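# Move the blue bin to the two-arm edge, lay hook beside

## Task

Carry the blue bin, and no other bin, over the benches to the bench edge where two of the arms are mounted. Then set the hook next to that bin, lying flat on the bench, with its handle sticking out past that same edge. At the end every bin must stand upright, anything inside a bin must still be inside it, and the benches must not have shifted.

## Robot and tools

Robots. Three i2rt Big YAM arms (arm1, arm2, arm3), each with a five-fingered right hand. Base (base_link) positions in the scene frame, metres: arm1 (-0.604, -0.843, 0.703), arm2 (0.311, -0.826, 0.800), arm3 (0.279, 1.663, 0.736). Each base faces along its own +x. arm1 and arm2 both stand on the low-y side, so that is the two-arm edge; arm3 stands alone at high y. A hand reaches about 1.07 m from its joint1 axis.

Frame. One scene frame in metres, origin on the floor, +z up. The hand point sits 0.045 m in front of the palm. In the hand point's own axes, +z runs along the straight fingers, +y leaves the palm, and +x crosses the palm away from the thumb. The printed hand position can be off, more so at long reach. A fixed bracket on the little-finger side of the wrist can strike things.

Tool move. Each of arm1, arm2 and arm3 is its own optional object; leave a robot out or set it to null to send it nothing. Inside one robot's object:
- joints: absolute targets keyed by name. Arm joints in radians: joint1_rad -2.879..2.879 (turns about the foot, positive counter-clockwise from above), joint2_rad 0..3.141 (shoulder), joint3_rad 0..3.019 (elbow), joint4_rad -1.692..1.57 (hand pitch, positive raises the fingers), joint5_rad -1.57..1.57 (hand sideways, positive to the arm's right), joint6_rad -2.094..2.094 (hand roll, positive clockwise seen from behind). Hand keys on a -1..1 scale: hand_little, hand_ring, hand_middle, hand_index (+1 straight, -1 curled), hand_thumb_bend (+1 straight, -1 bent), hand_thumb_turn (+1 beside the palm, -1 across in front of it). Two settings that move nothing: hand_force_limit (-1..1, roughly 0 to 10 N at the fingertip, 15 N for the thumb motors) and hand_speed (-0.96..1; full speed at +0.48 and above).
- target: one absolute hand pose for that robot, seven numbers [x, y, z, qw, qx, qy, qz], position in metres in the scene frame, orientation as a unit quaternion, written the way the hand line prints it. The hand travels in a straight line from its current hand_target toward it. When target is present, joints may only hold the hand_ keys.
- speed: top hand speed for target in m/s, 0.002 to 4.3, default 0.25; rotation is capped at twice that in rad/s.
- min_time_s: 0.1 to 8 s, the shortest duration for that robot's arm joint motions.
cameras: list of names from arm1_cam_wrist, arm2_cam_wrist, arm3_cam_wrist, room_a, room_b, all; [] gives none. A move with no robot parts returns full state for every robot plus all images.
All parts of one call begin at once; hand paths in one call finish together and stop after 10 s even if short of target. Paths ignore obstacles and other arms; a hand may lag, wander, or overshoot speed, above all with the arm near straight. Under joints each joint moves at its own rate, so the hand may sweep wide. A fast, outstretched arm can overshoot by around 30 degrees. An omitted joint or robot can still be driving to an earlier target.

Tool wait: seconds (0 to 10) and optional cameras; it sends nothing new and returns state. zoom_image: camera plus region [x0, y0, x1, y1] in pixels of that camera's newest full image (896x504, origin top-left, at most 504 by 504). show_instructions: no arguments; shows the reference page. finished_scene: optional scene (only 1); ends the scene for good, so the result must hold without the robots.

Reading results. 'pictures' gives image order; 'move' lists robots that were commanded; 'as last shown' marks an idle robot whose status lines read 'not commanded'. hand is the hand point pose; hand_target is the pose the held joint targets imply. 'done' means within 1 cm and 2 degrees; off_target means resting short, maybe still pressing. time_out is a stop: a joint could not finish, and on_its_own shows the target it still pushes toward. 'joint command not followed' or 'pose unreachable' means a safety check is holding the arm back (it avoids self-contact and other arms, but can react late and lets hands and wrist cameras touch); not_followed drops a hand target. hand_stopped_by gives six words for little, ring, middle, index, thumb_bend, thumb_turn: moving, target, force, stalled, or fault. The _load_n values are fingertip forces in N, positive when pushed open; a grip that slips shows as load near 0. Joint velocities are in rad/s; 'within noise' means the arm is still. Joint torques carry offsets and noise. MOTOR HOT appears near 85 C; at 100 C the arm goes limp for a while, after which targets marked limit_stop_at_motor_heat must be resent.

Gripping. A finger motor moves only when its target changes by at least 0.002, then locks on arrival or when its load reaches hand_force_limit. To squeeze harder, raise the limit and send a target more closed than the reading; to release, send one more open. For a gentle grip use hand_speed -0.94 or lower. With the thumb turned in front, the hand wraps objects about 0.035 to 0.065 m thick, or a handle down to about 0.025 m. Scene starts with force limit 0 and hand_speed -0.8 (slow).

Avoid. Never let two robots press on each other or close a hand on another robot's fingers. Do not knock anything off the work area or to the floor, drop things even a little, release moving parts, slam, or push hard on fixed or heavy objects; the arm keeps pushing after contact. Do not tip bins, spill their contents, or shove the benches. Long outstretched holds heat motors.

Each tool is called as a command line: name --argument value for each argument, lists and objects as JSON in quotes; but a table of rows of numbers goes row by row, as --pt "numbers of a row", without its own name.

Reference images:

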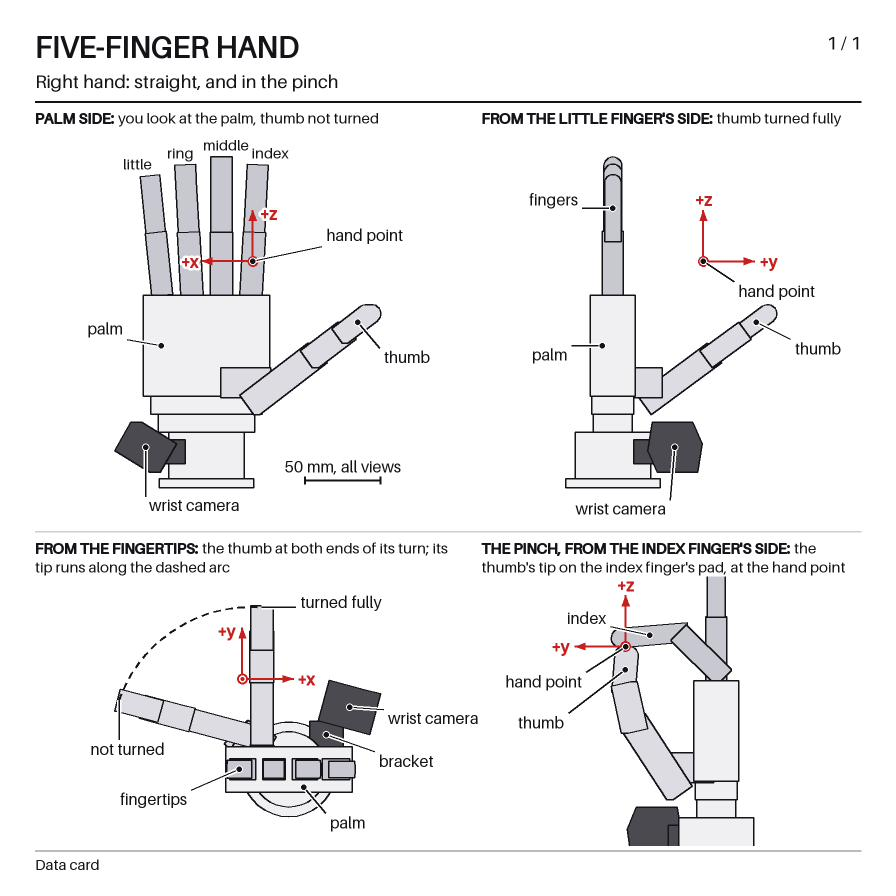

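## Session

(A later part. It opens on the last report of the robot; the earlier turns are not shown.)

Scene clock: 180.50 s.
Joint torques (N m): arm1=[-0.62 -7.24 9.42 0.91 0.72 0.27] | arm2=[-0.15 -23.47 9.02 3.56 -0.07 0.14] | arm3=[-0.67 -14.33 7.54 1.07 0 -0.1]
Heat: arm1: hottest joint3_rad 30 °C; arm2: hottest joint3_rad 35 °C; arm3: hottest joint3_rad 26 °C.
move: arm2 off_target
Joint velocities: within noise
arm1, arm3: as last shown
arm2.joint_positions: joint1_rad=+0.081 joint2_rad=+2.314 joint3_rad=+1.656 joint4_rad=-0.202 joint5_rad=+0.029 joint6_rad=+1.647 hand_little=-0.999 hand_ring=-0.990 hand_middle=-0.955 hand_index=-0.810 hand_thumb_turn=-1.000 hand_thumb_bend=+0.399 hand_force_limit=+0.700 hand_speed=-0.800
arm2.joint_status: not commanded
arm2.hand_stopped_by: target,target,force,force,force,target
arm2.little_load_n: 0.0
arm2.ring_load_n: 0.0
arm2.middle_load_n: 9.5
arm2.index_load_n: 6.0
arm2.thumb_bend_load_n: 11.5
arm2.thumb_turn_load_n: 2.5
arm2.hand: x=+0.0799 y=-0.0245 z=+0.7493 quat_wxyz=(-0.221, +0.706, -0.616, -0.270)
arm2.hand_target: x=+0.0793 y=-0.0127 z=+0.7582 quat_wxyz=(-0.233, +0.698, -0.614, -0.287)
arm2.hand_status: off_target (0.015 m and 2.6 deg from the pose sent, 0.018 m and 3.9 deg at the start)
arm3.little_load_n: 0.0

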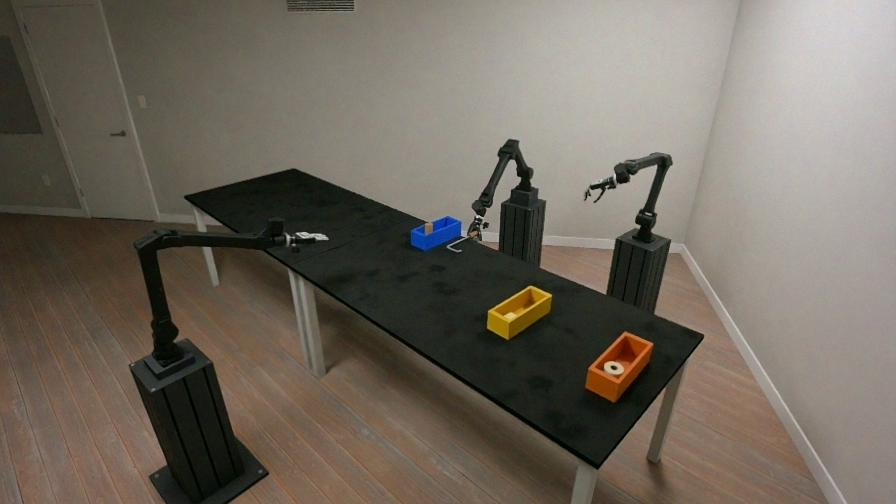

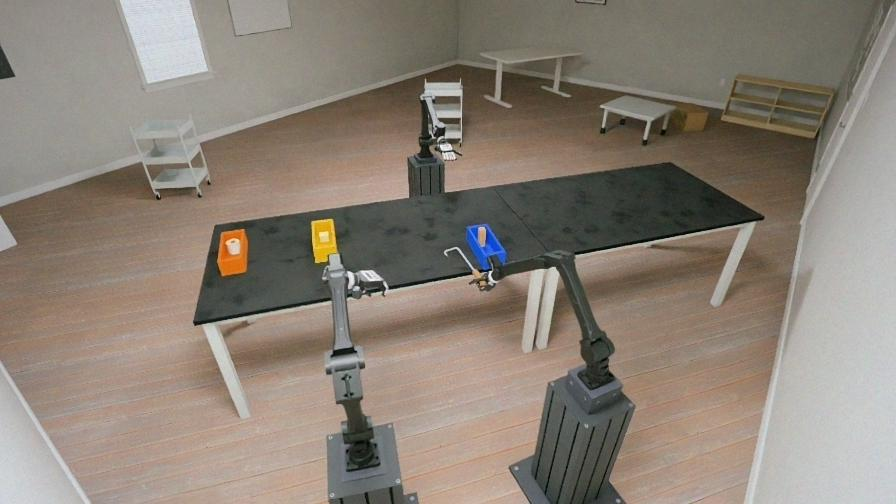

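move --arm2 '{"target": [0.079, -0.024, 0.77, -0.2025, 0.7074, -0.6259, -0.2606], "speed": 0.05}' --cameras '["room_a","room_b"]'

zoom_image --camera "room_b" --region '[430, 230, 500, 290]'

zoom_image --camera "room_a" --region '[430, 200, 500, 270]'

Scene clock: 182.93 s.
Joint torques (N m): arm1=[-0.44 -7.3 9.48 0.95 0.74 0.29] | arm2=[0.21 -24.94 10.36 1.07 -0.19 0.17] | arm3=[-0.44 -14.1 7.51 1.06 0 -0.1]
Heat: arm1: hottest joint3_rad 30 °C; arm2: hottest joint3_rad 35 °C; arm3: hottest joint3_rad 26 °C.
move: arm2 off_target
Joint velocities: within noise
arm1, arm3: as last shown
arm2.joint_positions: joint1_rad=+0.081 joint2_rad=+2.294 joint3_rad=+1.656 joint4_rad=-0.290 joint5_rad=+0.016 joint6_rad=+1.656 hand_little=-0.999 hand_ring=-0.990 hand_middle=-0.955 hand_index=-0.810 hand_thumb_turn=-1.000 hand_thumb_bend=+0.399 hand_force_limit=+0.700 hand_speed=-0.800
arm2.joint_status: not commanded
arm2.hand_stopped_by: target,target,force,force,force,target
arm2.little_load_n: 0.0
arm2.ring_load_n: 0.0
arm2.middle_load_n: 9.5
arm2.index_load_n: 4.0
arm2.thumb_bend_load_n: 11.5
arm2.thumb_turn_load_n: 1.5
arm2.hand: x=+0.0807 y=-0.0375 z=+0.7489 quat_wxyz=(-0.196, +0.713, -0.625, -0.248)
arm2.hand_target: x=+0.0793 y=-0.0248 z=+0.7702 quat_wxyz=(-0.202, +0.707, -0.625, -0.261)
arm2.hand_status: off_target (0.025 m and 1.7 deg from the pose sent, 0.021 m and 2.6 deg at the start)
arm3.thumb_turn_load_n: 0.0

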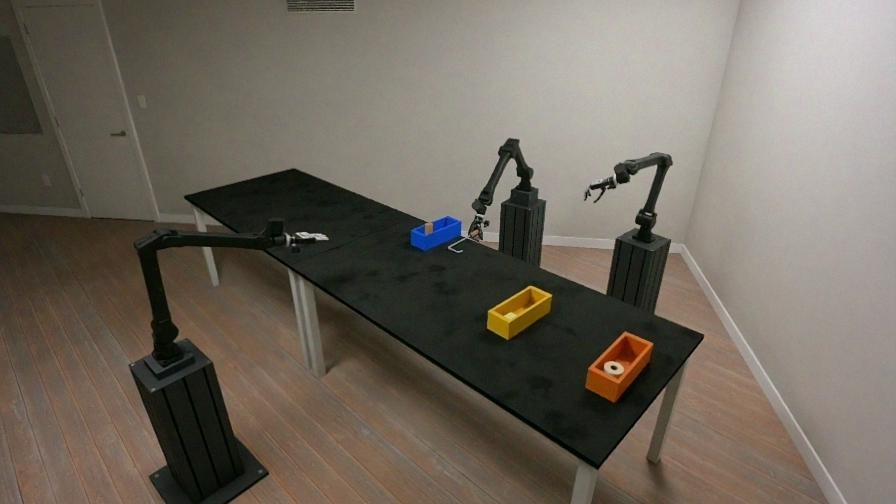

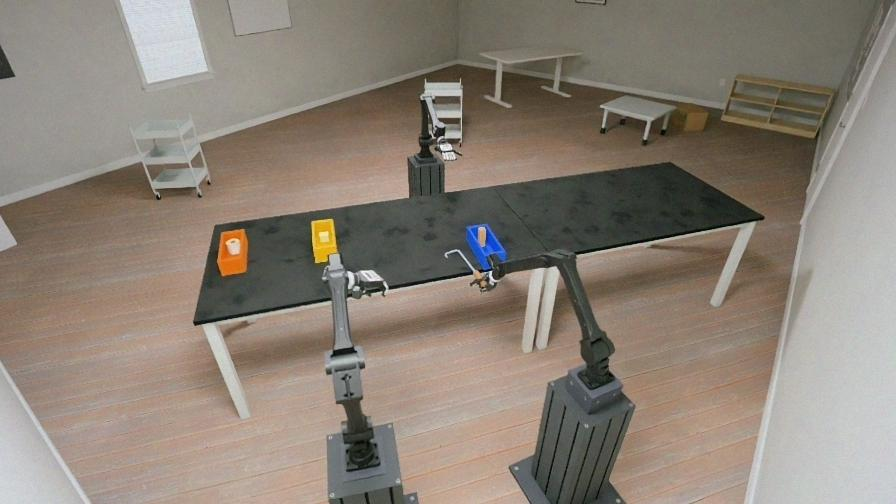

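Scaled by 7.200 from the camera's image (finer frame: 1280x720).

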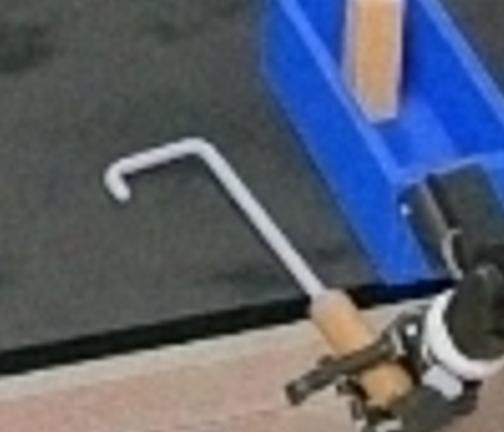

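Scaled by 7.200 from the camera's image (finer frame: 1280x720).

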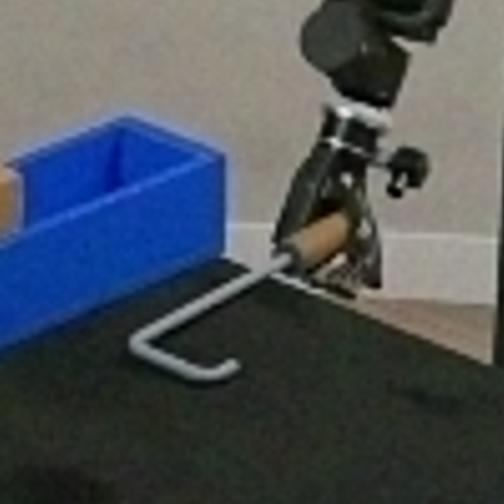

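move --arm2 '{"joints": {"hand_speed": -0.85, "hand_thumb_bend": 1.0}}' --cameras '["room_a","room_b"]'

zoom_image --camera "room_b" --region '[430, 230, 500, 290]'

zoom_image --camera "room_a" --region '[430, 200, 500, 270]'

Scene clock: 186.47 s.
Joint torques (N m): arm1=[-0.5 -7.59 9.48 0.94 0.73 0.28] | arm2=[0.15 -24.88 10.32 1.21 -0.2 0.16] | arm3=[-0.44 -13.98 7.5 1.03 0 -0.09]
Heat: arm1: hottest joint3_rad 30 °C; arm2: hottest joint3_rad 35 °C; arm3: hottest joint3_rad 26 °C.
move: arm2 done
Joint velocities: within noise
arm1, arm3: as last shown
arm1.index_load_n: -0.5
arm2.joint_positions: joint1_rad=+0.081 joint2_rad=+2.294 joint3_rad=+1.656 joint4_rad=-0.292 joint5_rad=+0.016 joint6_rad=+1.656 hand_little=-0.999 hand_ring=-0.990 hand_middle=-0.956 hand_index=-0.811 hand_thumb_turn=-1.000 hand_thumb_bend=+1.000 hand_force_limit=+0.700 hand_speed=-0.850
arm2.joint_status: all done
arm2.hand_stopped_by: target,target,force,force,target,target
arm2.little_load_n: 0.0
arm2.ring_load_n: 0.0
arm2.middle_load_n: 0.0
arm2.index_load_n: 0.5
arm2.thumb_bend_load_n: 0.0
arm2.thumb_turn_load_n: 0.0
arm2.hand: x=+0.0808 y=-0.0379 z=+0.7484 quat_wxyz=(-0.196, +0.713, -0.626, -0.248)
arm2.hand_target: x=+0.0793 y=-0.0247 z=+0.7702 quat_wxyz=(-0.202, +0.707, -0.626, -0.261)
arm2.hand_status: not commanded

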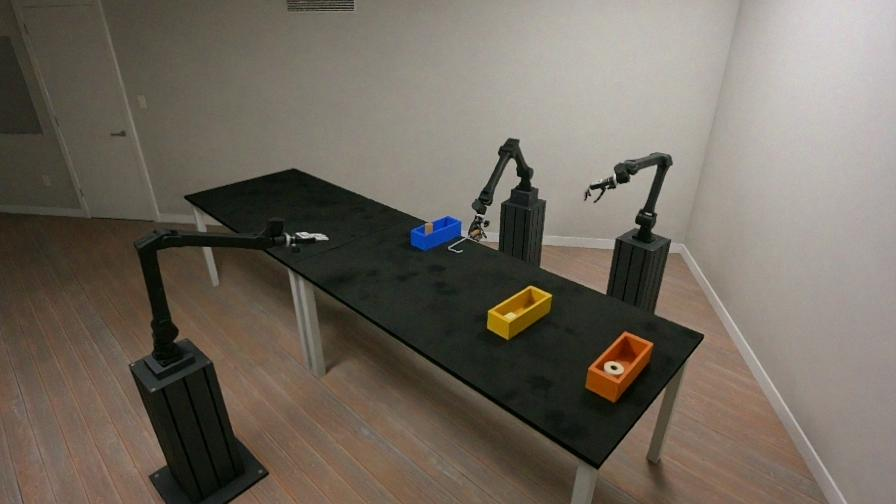

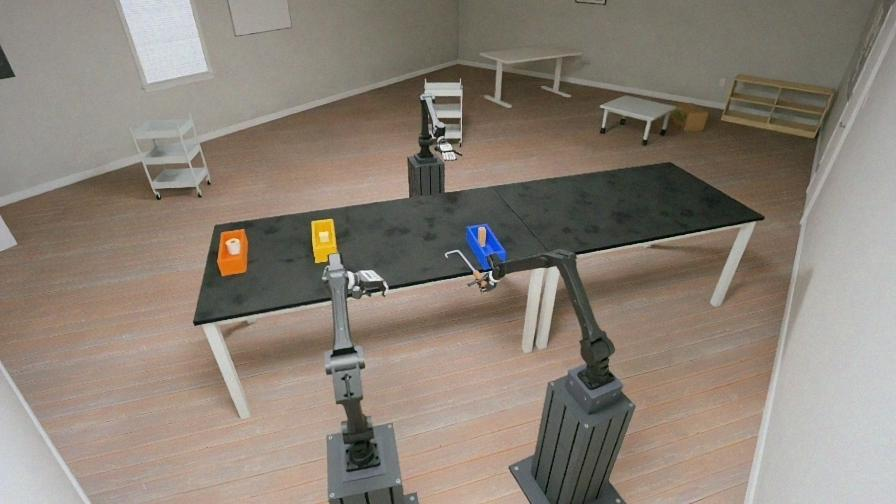

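Scaled by 7.200 from the camera's image (finer frame: 1280x720).

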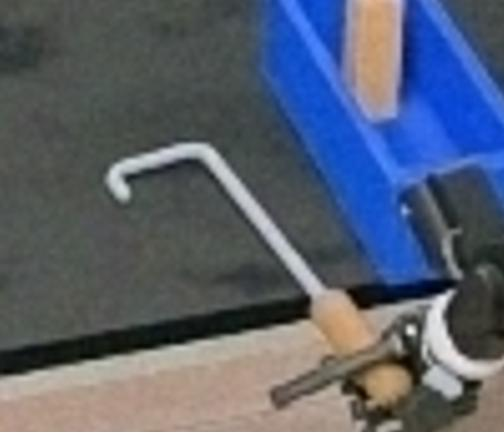

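Scaled by 7.200 from the camera's image (finer frame: 1280x720).

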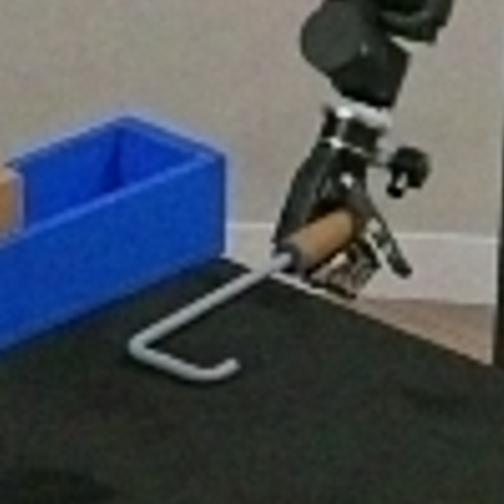

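move --arm2 '{"joints": {"hand_speed": -0.8, "hand_little": 1.0, "hand_ring": 1.0, "hand_middle": 1.0, "hand_index": 1.0}}' --cameras '["room_a","room_b","arm2_cam_wrist"]'

zoom_image --camera "room_b" --region '[430, 230, 500, 290]'

zoom_image --camera "room_a" --region '[430, 200, 500, 270]'

Scene clock: 190.93 s.
Joint torques (N m): arm1=[-0.73 -7.41 9.44 0.91 0.71 0.29] | arm2=[0.38 -24.41 10.3 1.16 -0.17 0.15] | arm3=[-0.32 -13.98 7.53 1.05 0.01 -0.08]
Heat: arm1: hottest joint3_rad 30 °C; arm2: hottest joint3_rad 35 °C; arm3: hottest joint3_rad 26 °C.
move: arm2 done
Joint velocities: within noise
arm1.joint_positions: joint1_rad=+0.023 joint2_rad=+1.249 joint3_rad=+1.316 joint4_rad=-0.853 joint5_rad=+1.001 joint6_rad=+0.727 hand_little=-0.200 hand_ring=+0.100 hand_middle=+0.150 hand_index=+0.100 hand_thumb_turn=-1.000 hand_thumb_bend=+0.600 hand_force_limit=+0.200 hand_speed=-0.850
arm1.joint_status: not commanded
arm1.hand_stopped_by: target,target,target,target,target,target
arm1.little_load_n: 0.0
arm1.ring_load_n: 0.0
arm1.middle_load_n: 0.0
arm1.index_load_n: 0.0
arm1.thumb_bend_load_n: 0.0
arm1.thumb_turn_load_n: 0.0
arm1.hand: x=-0.4504 y=-0.3519 z=+1.0534 quat_wxyz=(-0.460, +0.685, -0.474, +0.307)
arm1.hand_target: x=-0.4501 y=-0.3500 z=+1.0499 quat_wxyz=(-0.457, +0.684, -0.478, +0.307)
arm1.hand_status: not commanded
arm2.joint_positions: joint1_rad=+0.081 joint2_rad=+2.293 joint3_rad=+1.656 joint4_rad=-0.292 joint5_rad=+0.016 joint6_rad=+1.656 hand_little=+1.000 hand_ring=+1.000 hand_middle=+1.000 hand_index=+1.000 hand_thumb_turn=-1.000 hand_thumb_bend=+1.000 hand_force_limit=+0.700 hand_speed=-0.800
arm2.joint_status: all done
arm2.hand_stopped_by: target,target,target,target,target,target
arm2.little_load_n: 0.0
arm2.ring_load_n: 0.0
arm2.middle_load_n: 0.0
arm2.index_load_n: 0.0
arm2.thumb_bend_load_n: 0.0
arm2.thumb_turn_load_n: 0.0
arm2.hand: x=+0.0808 y=-0.0378 z=+0.7491 quat_wxyz=(-0.196, +0.713, -0.626, -0.248)
arm2.hand_target: x=+0.0793 y=-0.0247 z=+0.7701 quat_wxyz=(-0.202, +0.707, -0.626, -0.261)
arm2.hand_status: not commanded
arm3.joint_positions: joint1_rad=-0.082 joint2_rad=+1.646 joint3_rad=+1.278 joint4_rad=+0.134 joint5_rad=-0.042 joint6_rad=-0.012 hand_little=+1.000 hand_ring=+1.000 hand_middle=+1.000 hand_index=+1.000 hand_thumb_turn=+1.000 hand_thumb_bend=+1.000 hand_force_limit=+0.000 hand_speed=-0.800
arm3.joint_status: not commanded
arm3.hand_stopped_by: target,target,target,target,target,target
arm3.little_load_n: 0.0
arm3.ring_load_n: -0.5
arm3.middle_load_n: 0.0
arm3.index_load_n: 0.0
arm3.thumb_bend_load_n: 0.0
arm3.thumb_turn_load_n: 0.0
arm3.hand: x=+0.2945 y=+0.9453 z=+0.9902 quat_wxyz=(-0.002, +0.006, -0.781, +0.625)
arm3.hand_target: x=+0.2852 y=+0.9502 z=+0.9704 quat_wxyz=(+0.000, +0.000, -0.793, +0.609)
arm3.hand_status: not commanded
pictures: arm2_cam_wrist, room_a, room_b
arm2_cam_wrist: T_world_to_cam=[[-0.94523, -0.30585, -0.11403, 0.14955], [-0.21778, 0.33071, 0.91826, -0.66218], [-0.24314, 0.8928, -0.3792, 0.45139]] pos_world=[0.10689, -0.13828, 0.79627]

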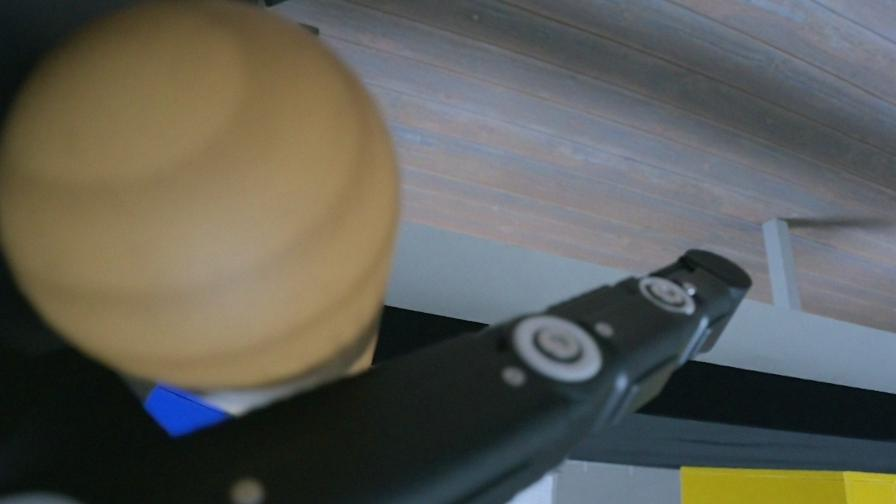

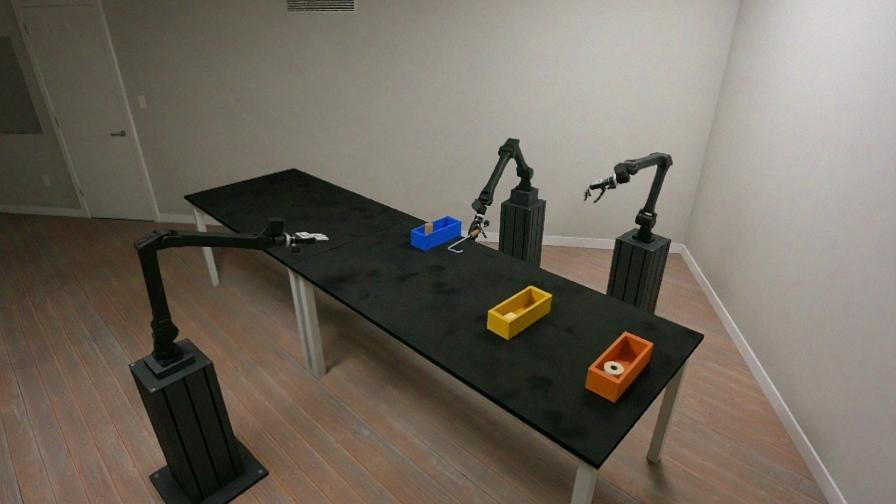

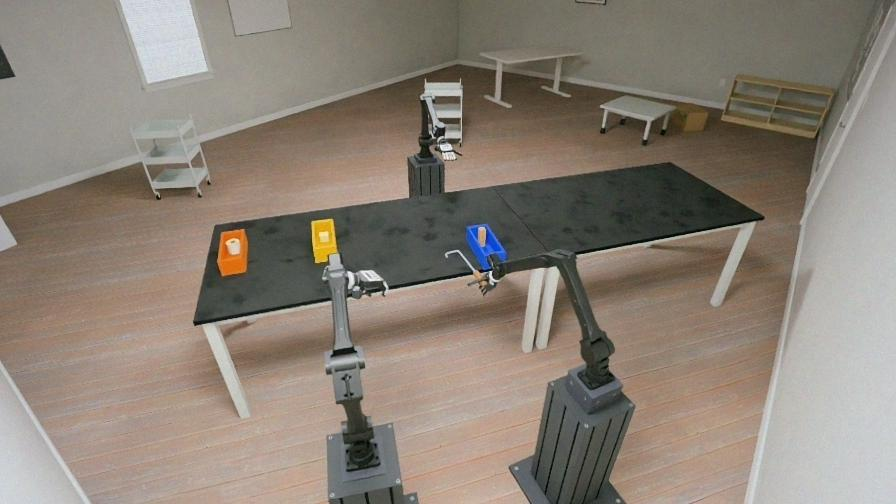

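Scaled by 7.200 from the camera's image (finer frame: 1280x720).

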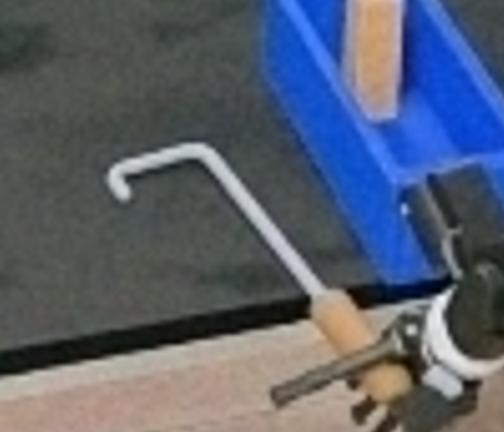

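Scaled by 7.200 from the camera's image (finer frame: 1280x720).

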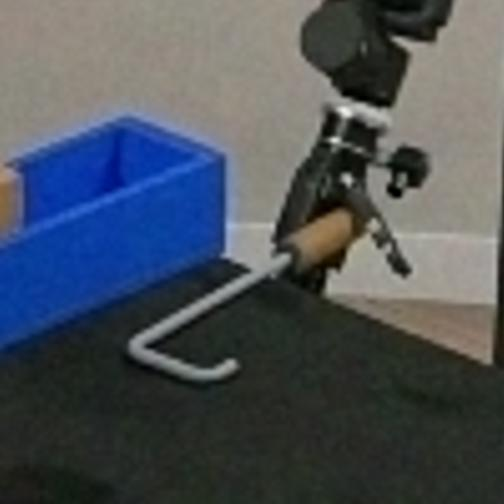

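move --arm2 '{"target": [0.106, -0.105, 0.872, -0.2025, 0.7074, -0.6259, -0.2606], "speed": 0.05}' --cameras '["room_a","room_b","arm2_cam_wrist"]'

zoom_image --camera "room_b" --region '[430, 230, 500, 290]'

zoom_image --camera "room_a" --region '[430, 200, 500, 270]'

Scene clock: 194.67 s.
Joint torques (N m): arm1=[-0.56 -7.36 9.52 1.01 0.72 0.27] | arm2=[-0.38 -21.01 7.58 1.29 -0.21 -0.01] | arm3=[-0.62 -13.86 7.51 1.07 0 -0.09]
Heat: arm1: hottest joint3_rad 30 °C; arm2: hottest joint3_rad 35 °C; arm3: hottest joint3_rad 26 °C.
move: arm2 done
Joint velocities: within noise
arm1, arm3: as last shown
arm2.joint_positions: joint1_rad=+0.072 joint2_rad=+1.964 joint3_rad=+1.422 joint4_rad=-0.348 joint5_rad=+0.007 joint6_rad=+1.656 hand_little=+1.000 hand_ring=+1.000 hand_middle=+1.000 hand_index=+1.000 hand_thumb_turn=-1.000 hand_thumb_bend=+1.000 hand_force_limit=+0.700 hand_speed=-0.800
arm2.joint_status: not commanded
arm2.hand_stopped_by: target,target,target,target,target,target
arm2.little_load_n: 0.0
arm2.ring_load_n: 0.0
arm2.middle_load_n: 0.0
arm2.index_load_n: 0.0
arm2.thumb_bend_load_n: 0.0
arm2.thumb_turn_load_n: 0.0
arm2.hand: x=+0.0988 y=-0.1009 z=+0.8722 quat_wxyz=(-0.205, +0.707, -0.623, -0.265)
arm2.hand_target: x=+0.1060 y=-0.1049 z=+0.8719 quat_wxyz=(-0.202, +0.707, -0.626, -0.260)
arm2.hand_status: done (0.008 m and 0.6 deg from the pose sent, 0.142 m and 1.8 deg at the start)
arm3.ring_load_n: 0.0
pictures: arm2_cam_wrist, room_a, room_b
arm2_cam_wrist: T_world_to_cam=[[-0.94786, -0.29885, -0.11065, 0.15932], [-0.20242, 0.29644, 0.93335, -0.76866], [-0.24613, 0.90709, -0.34148, 0.52763]] pos_world=[0.12529, -0.20314, 0.91523]

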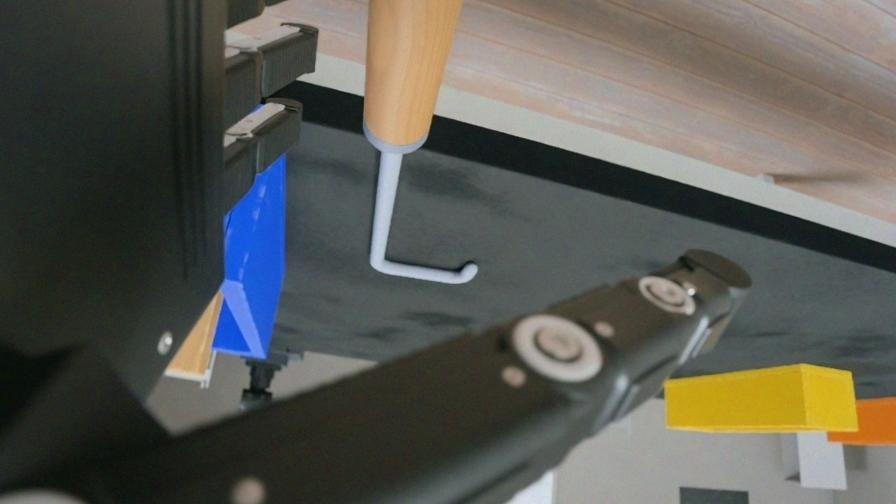

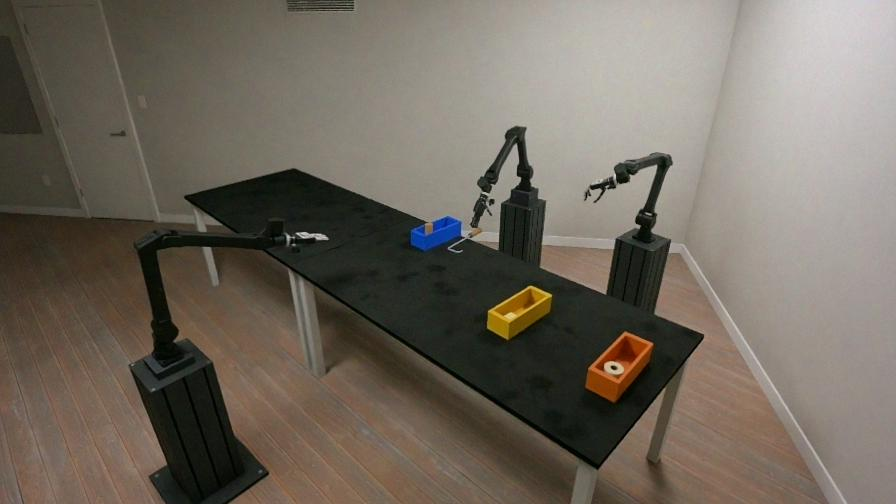

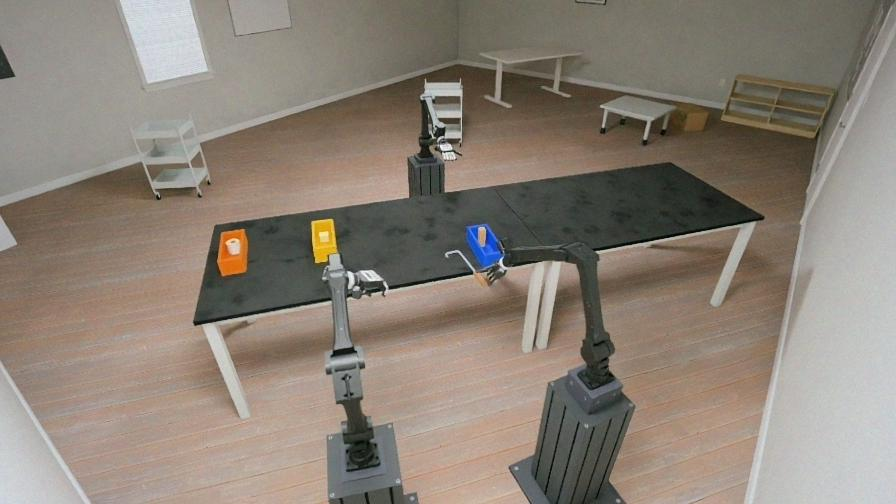

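Scaled by 7.200 from the camera's image (finer frame: 1280x720).

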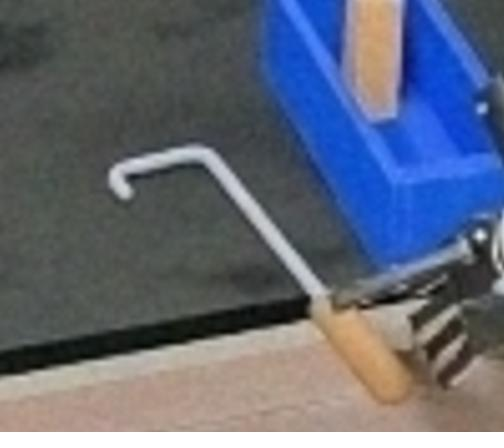

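Scaled by 7.200 from the camera's image (finer frame: 1280x720).

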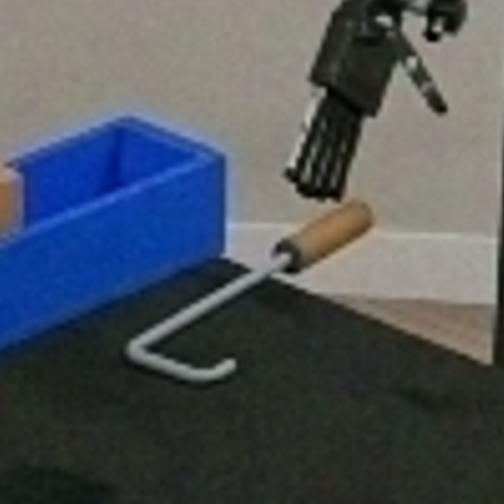

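move --arm2 '{"target": [0.16, -0.22, 1.02, -0.2025, 0.7074, -0.6259, -0.2606], "speed": 0.15}' --cameras '["room_a","room_b","arm2_cam_wrist"]'

zoom_image --camera "room_b" --region '[420, 200, 540, 300]'

Scene clock: 196.80 s.
Joint torques (N m): arm1=[-0.67 -7.36 9.51 0.9 0.71 0.29] | arm2=[0.03 -14.04 8.68 1.31 -0.25 -0.08] | arm3=[-0.62 -14.1 7.54 1.07 -0.01 -0.09]
Heat: arm1: hottest joint3_rad 30 °C; arm2: hottest joint3_rad 35 °C; arm3: hottest joint3_rad 26 °C.
move: arm2 off_target
Joint velocities: within noise
arm1, arm3: as last shown
arm2.joint_positions: joint1_rad=+0.005 joint2_rad=+1.500 joint3_rad=+1.234 joint4_rad=-0.612 joint5_rad=-0.034 joint6_rad=+1.610 hand_little=+1.000 hand_ring=+1.000 hand_middle=+1.000 hand_index=+1.000 hand_thumb_turn=-1.000 hand_thumb_bend=+1.000 hand_force_limit=+0.700 hand_speed=-0.800
arm2.joint_status: not commanded
arm2.hand_stopped_by: target,target,target,target,target,target
arm2.little_load_n: 0.0
arm2.ring_load_n: 0.0
arm2.middle_load_n: 0.0
arm2.index_load_n: 0.0
arm2.thumb_bend_load_n: 0.0
arm2.thumb_turn_load_n: 0.0
arm2.hand: x=+0.1556 y=-0.2161 z=+1.0296 quat_wxyz=(-0.208, +0.703, -0.624, -0.269)
arm2.hand_target: x=+0.1600 y=-0.2200 z=+1.0200 quat_wxyz=(-0.202, +0.707, -0.626, -0.260)
arm2.hand_status: off_target (0.011 m and 1.3 deg from the pose sent, 0.199 m and 0.6 deg at the start)
pictures: arm2_cam_wrist, room_a, room_b
arm2_cam_wrist: T_world_to_cam=[[-0.94993, -0.29256, -0.10972, 0.19692], [-0.19682, 0.28753, 0.93733, -0.87673], [-0.24268, 0.912, -0.33072, 0.68938]] pos_world=[0.1818, -0.31901, 1.07138]

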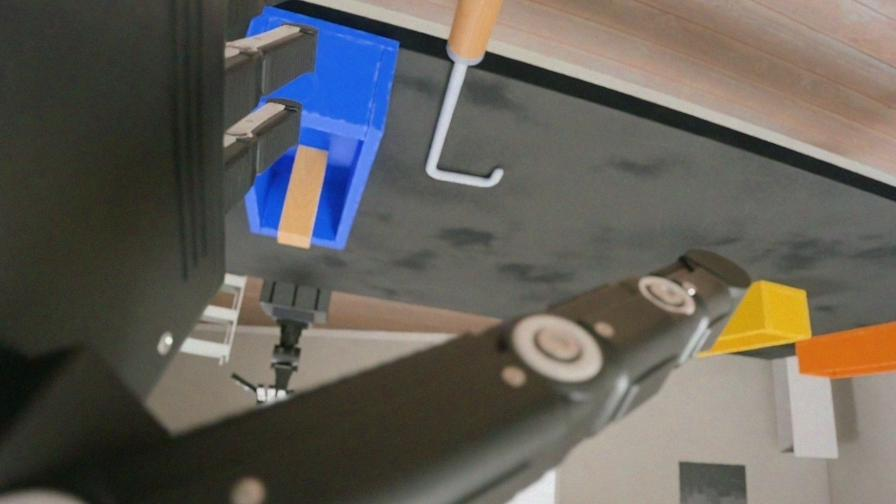

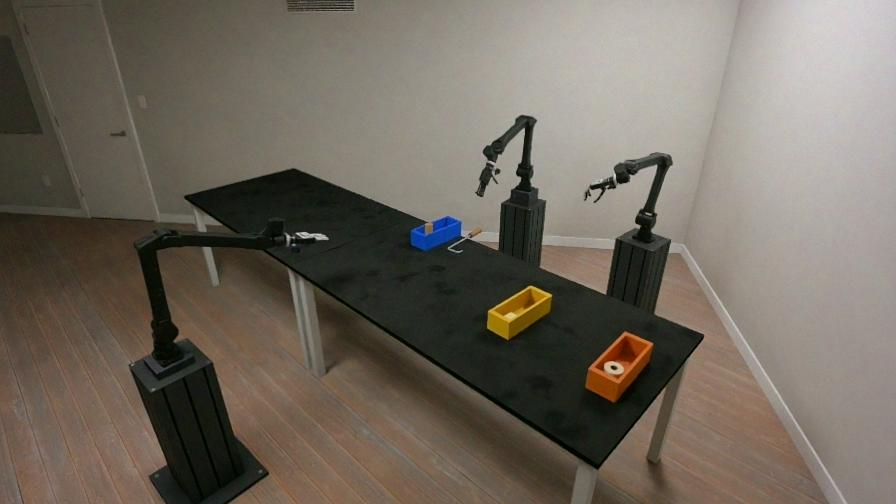

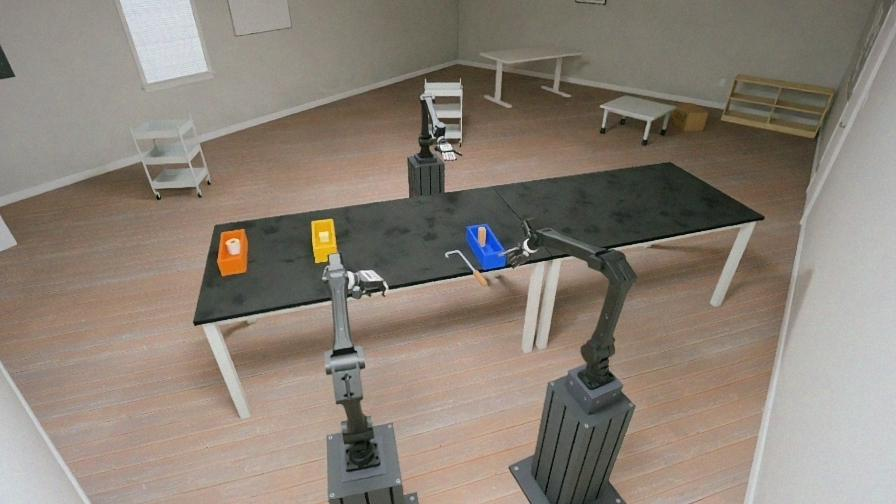

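Scaled by 4.200 from the camera's image (finer frame: 1280x720).

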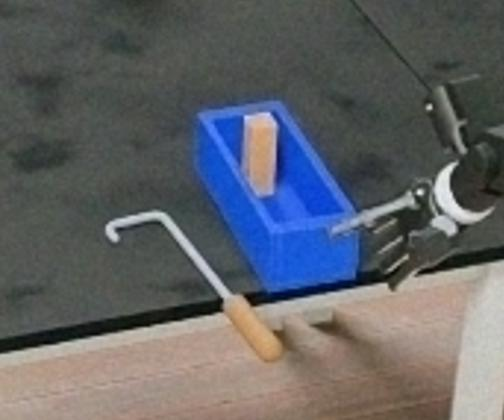

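zoom_image --camera "room_b" --region '[470, 250, 510, 280]'

zoom_image --camera "room_a" --region '[430, 210, 490, 260]'

zoom_image --camera "arm2_cam_wrist" --region '[220, 0, 520, 200]'

Scaled by 12.600 from the camera's image (finer frame: 1280x720).

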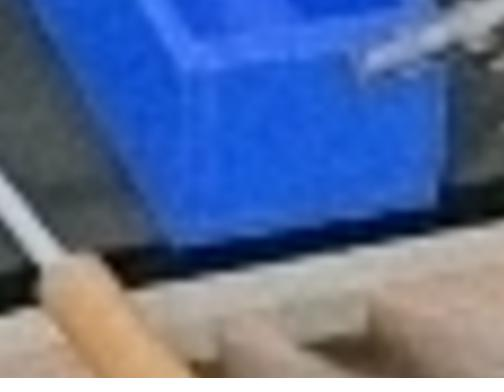

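Scaled by 8.400 from the camera's image (finer frame: 1280x720).

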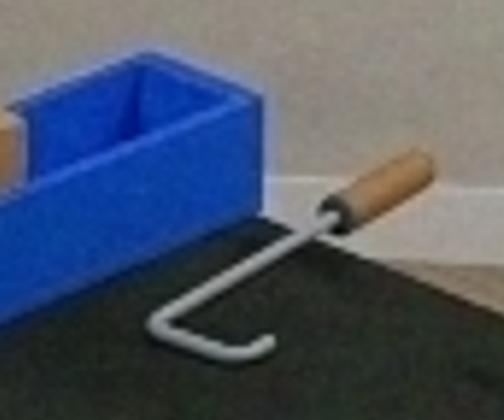

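Scaled by 1.680 from the camera's image (finer frame: 1280x720).

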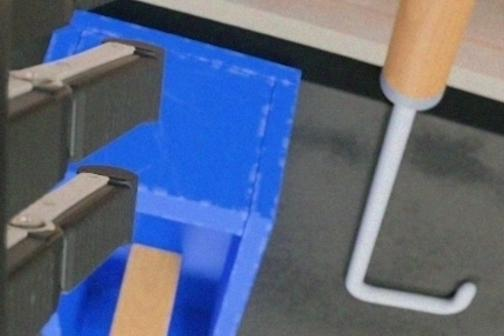

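zoom_image --camera "arm2_cam_wrist" --region '[340, 10, 480, 100]'

zoom_image --camera "room_a" --region '[450, 225, 480, 245]'

Scaled by 3.600 from the camera's image (finer frame: 1280x720).

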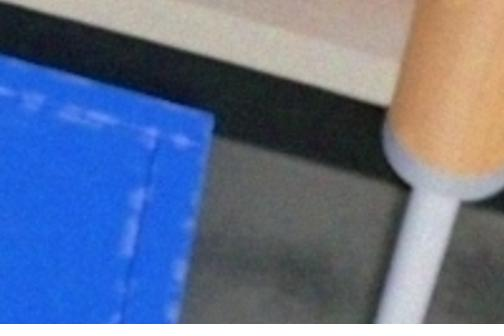

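Scaled by 16.800 from the camera's image (finer frame: 1280x720).

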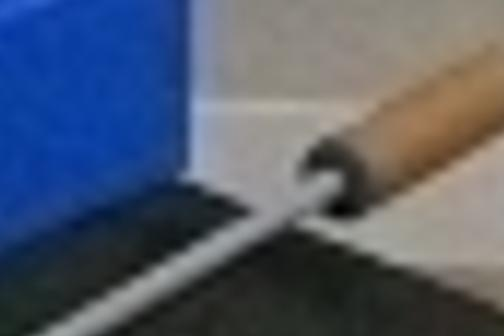

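move --arm2 '{"joints": {"joint1_rad": 0.0, "joint2_rad": 1.5, "joint3_rad": 1.234, "joint4_rad": 0.0, "joint5_rad": 0.1, "joint6_rad": 0.0, "hand_little": -0.95, "hand_ring": -0.95, "hand_middle": -0.95, "hand_index": -0.95, "hand_thumb_bend": 0.5}, "min_time_s": 3}'

move --arm2 '{"target": [0.225, -0.14, 0.90, 0.6088, -0.7934, 0, 0], "speed": 0.15}' --cameras '["room_a","room_b","arm2_cam_wrist"]'

zoom_image --camera "room_b" --region '[420, 200, 540, 300]'

zoom_image --camera "room_a" --region '[430, 190, 500, 260]'

Scene clock: 202.80 s.
Joint torques (N m): arm1=[-0.56 -7 9.51 0.95 0.73 0.28] | arm2=[-0.03 -14.97 10 3.15 0.15 -0.11] | arm3=[-0.62 -13.8 7.49 1.06 -0.01 -0.09]
Heat: arm1: hottest joint3_rad 30 °C; arm2: hottest joint3_rad 34 °C; arm3: hottest joint3_rad 26 °C.
move: arm2 done
Joint velocities: within noise
arm1, arm3: as last shown
arm2.joint_positions: joint1_rad=+0.005 joint2_rad=+1.500 joint3_rad=+1.234 joint4_rad=-0.016 joint5_rad=+0.096 joint6_rad=+0.010 hand_little=-0.950 hand_ring=-0.950 hand_middle=-0.949 hand_index=-0.950 hand_thumb_turn=-1.000 hand_thumb_bend=+0.501 hand_force_limit=+0.700 hand_speed=-0.800
arm2.joint_status: all done
arm2.hand_stopped_by: target,target,target,target,target,target
arm2.little_load_n: 0.0
arm2.ring_load_n: 0.0
arm2.middle_load_n: 3.5
arm2.index_load_n: 0.0
arm2.thumb_bend_load_n: 2.0
arm2.thumb_turn_load_n: 0.5
arm2.hand: x=+0.2008 y=-0.1615 z=+1.0808 quat_wxyz=(-0.602, +0.798, +0.026, -0.004)
arm2.hand_target: x=+0.2050 y=-0.1588 z=+1.0850 quat_wxyz=(-0.609, +0.793, +0.027, +0.001)
arm2.hand_status: not commanded
pictures: none

Scene clock: 204.80 s.
Joint torques (N m): arm1=[-0.44 -7.36 9.54 0.94 0.72 0.29] | arm2=[-0.62 -15.68 7.68 3.07 0.1 0.14] | arm3=[-0.38 -14.1 7.57 1.01 -0.01 -0.1]
Heat: arm1: hottest joint3_rad 30 °C; arm2: hottest joint3_rad 34 °C; arm3: hottest joint3_rad 26 °C.
move: arm2 done
Joint velocities: within noise
arm1, arm3: as last shown
arm2.joint_positions: joint1_rad=-0.025 joint2_rad=+1.764 joint3_rad=+1.033 joint4_rad=+0.467 joint5_rad=+0.096 joint6_rad=+0.024 hand_little=-0.950 hand_ring=-0.950 hand_middle=-0.949 hand_index=-0.950 hand_thumb_turn=-1.000 hand_thumb_bend=+0.501 hand_force_limit=+0.700 hand_speed=-0.800
arm2.joint_status: not commanded
arm2.hand_stopped_by: target,target,target,target,target,target
arm2.little_load_n: 0.0
arm2.ring_load_n: 0.0
arm2.middle_load_n: 3.5
arm2.index_load_n: 0.0
arm2.thumb_bend_load_n: 2.0
arm2.thumb_turn_load_n: 0.5
arm2.hand: x=+0.2191 y=-0.1415 z=+0.9075 quat_wxyz=(-0.609, +0.793, +0.008, -0.001)
arm2.hand_target: x=+0.2250 y=-0.1402 z=+0.9001 quat_wxyz=(-0.609, +0.793, +0.000, +0.000)
arm2.hand_status: done (0.010 m and 0.9 deg from the pose sent, 0.184 m and 3.2 deg at the start)
arm3.thumb_turn_load_n: -0.5
pictures: arm2_cam_wrist, room_a, room_b
arm2_cam_wrist: T_world_to_cam=[[0.23408, -0.23469, -0.94347, 0.77104], [-0.82518, -0.56109, -0.06516, 0.15616], [-0.51408, 0.79378, -0.325, 0.63387]] pos_world=[0.27424, -0.23458, 0.94364]

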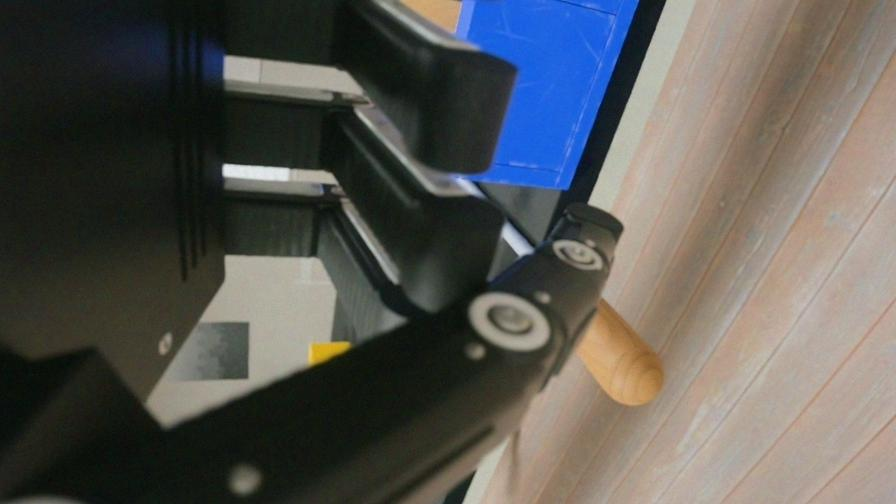

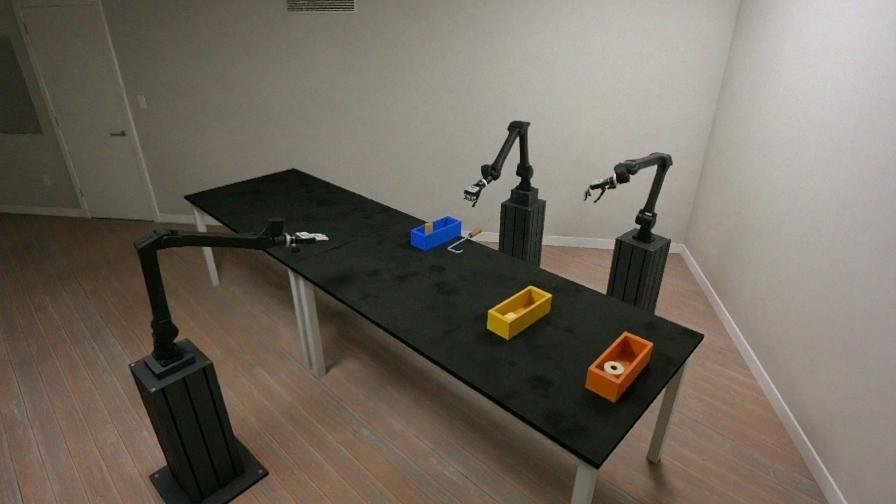

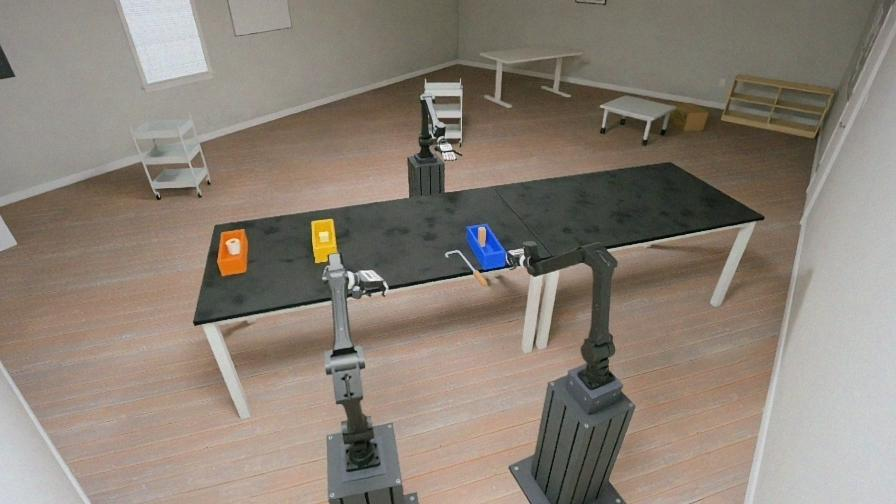

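Scaled by 4.200 from the camera's image (finer frame: 1280x720).

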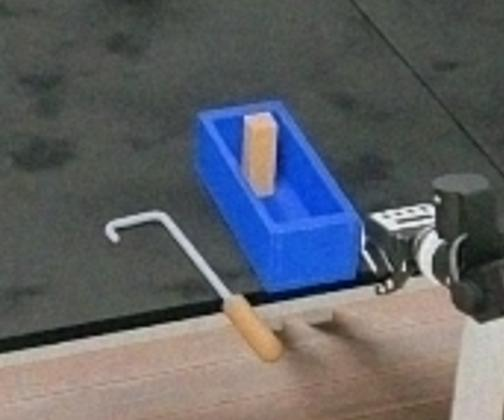

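Scaled by 7.200 from the camera's image (finer frame: 1280x720).

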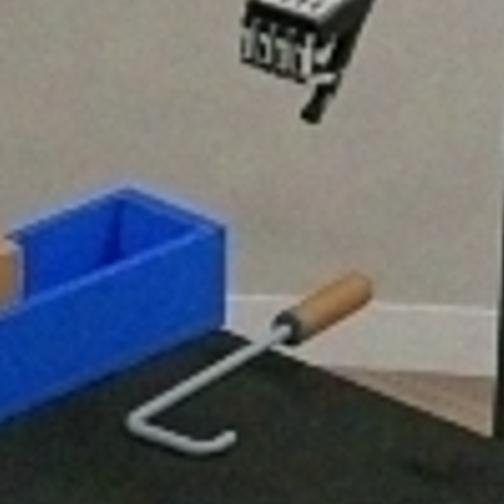

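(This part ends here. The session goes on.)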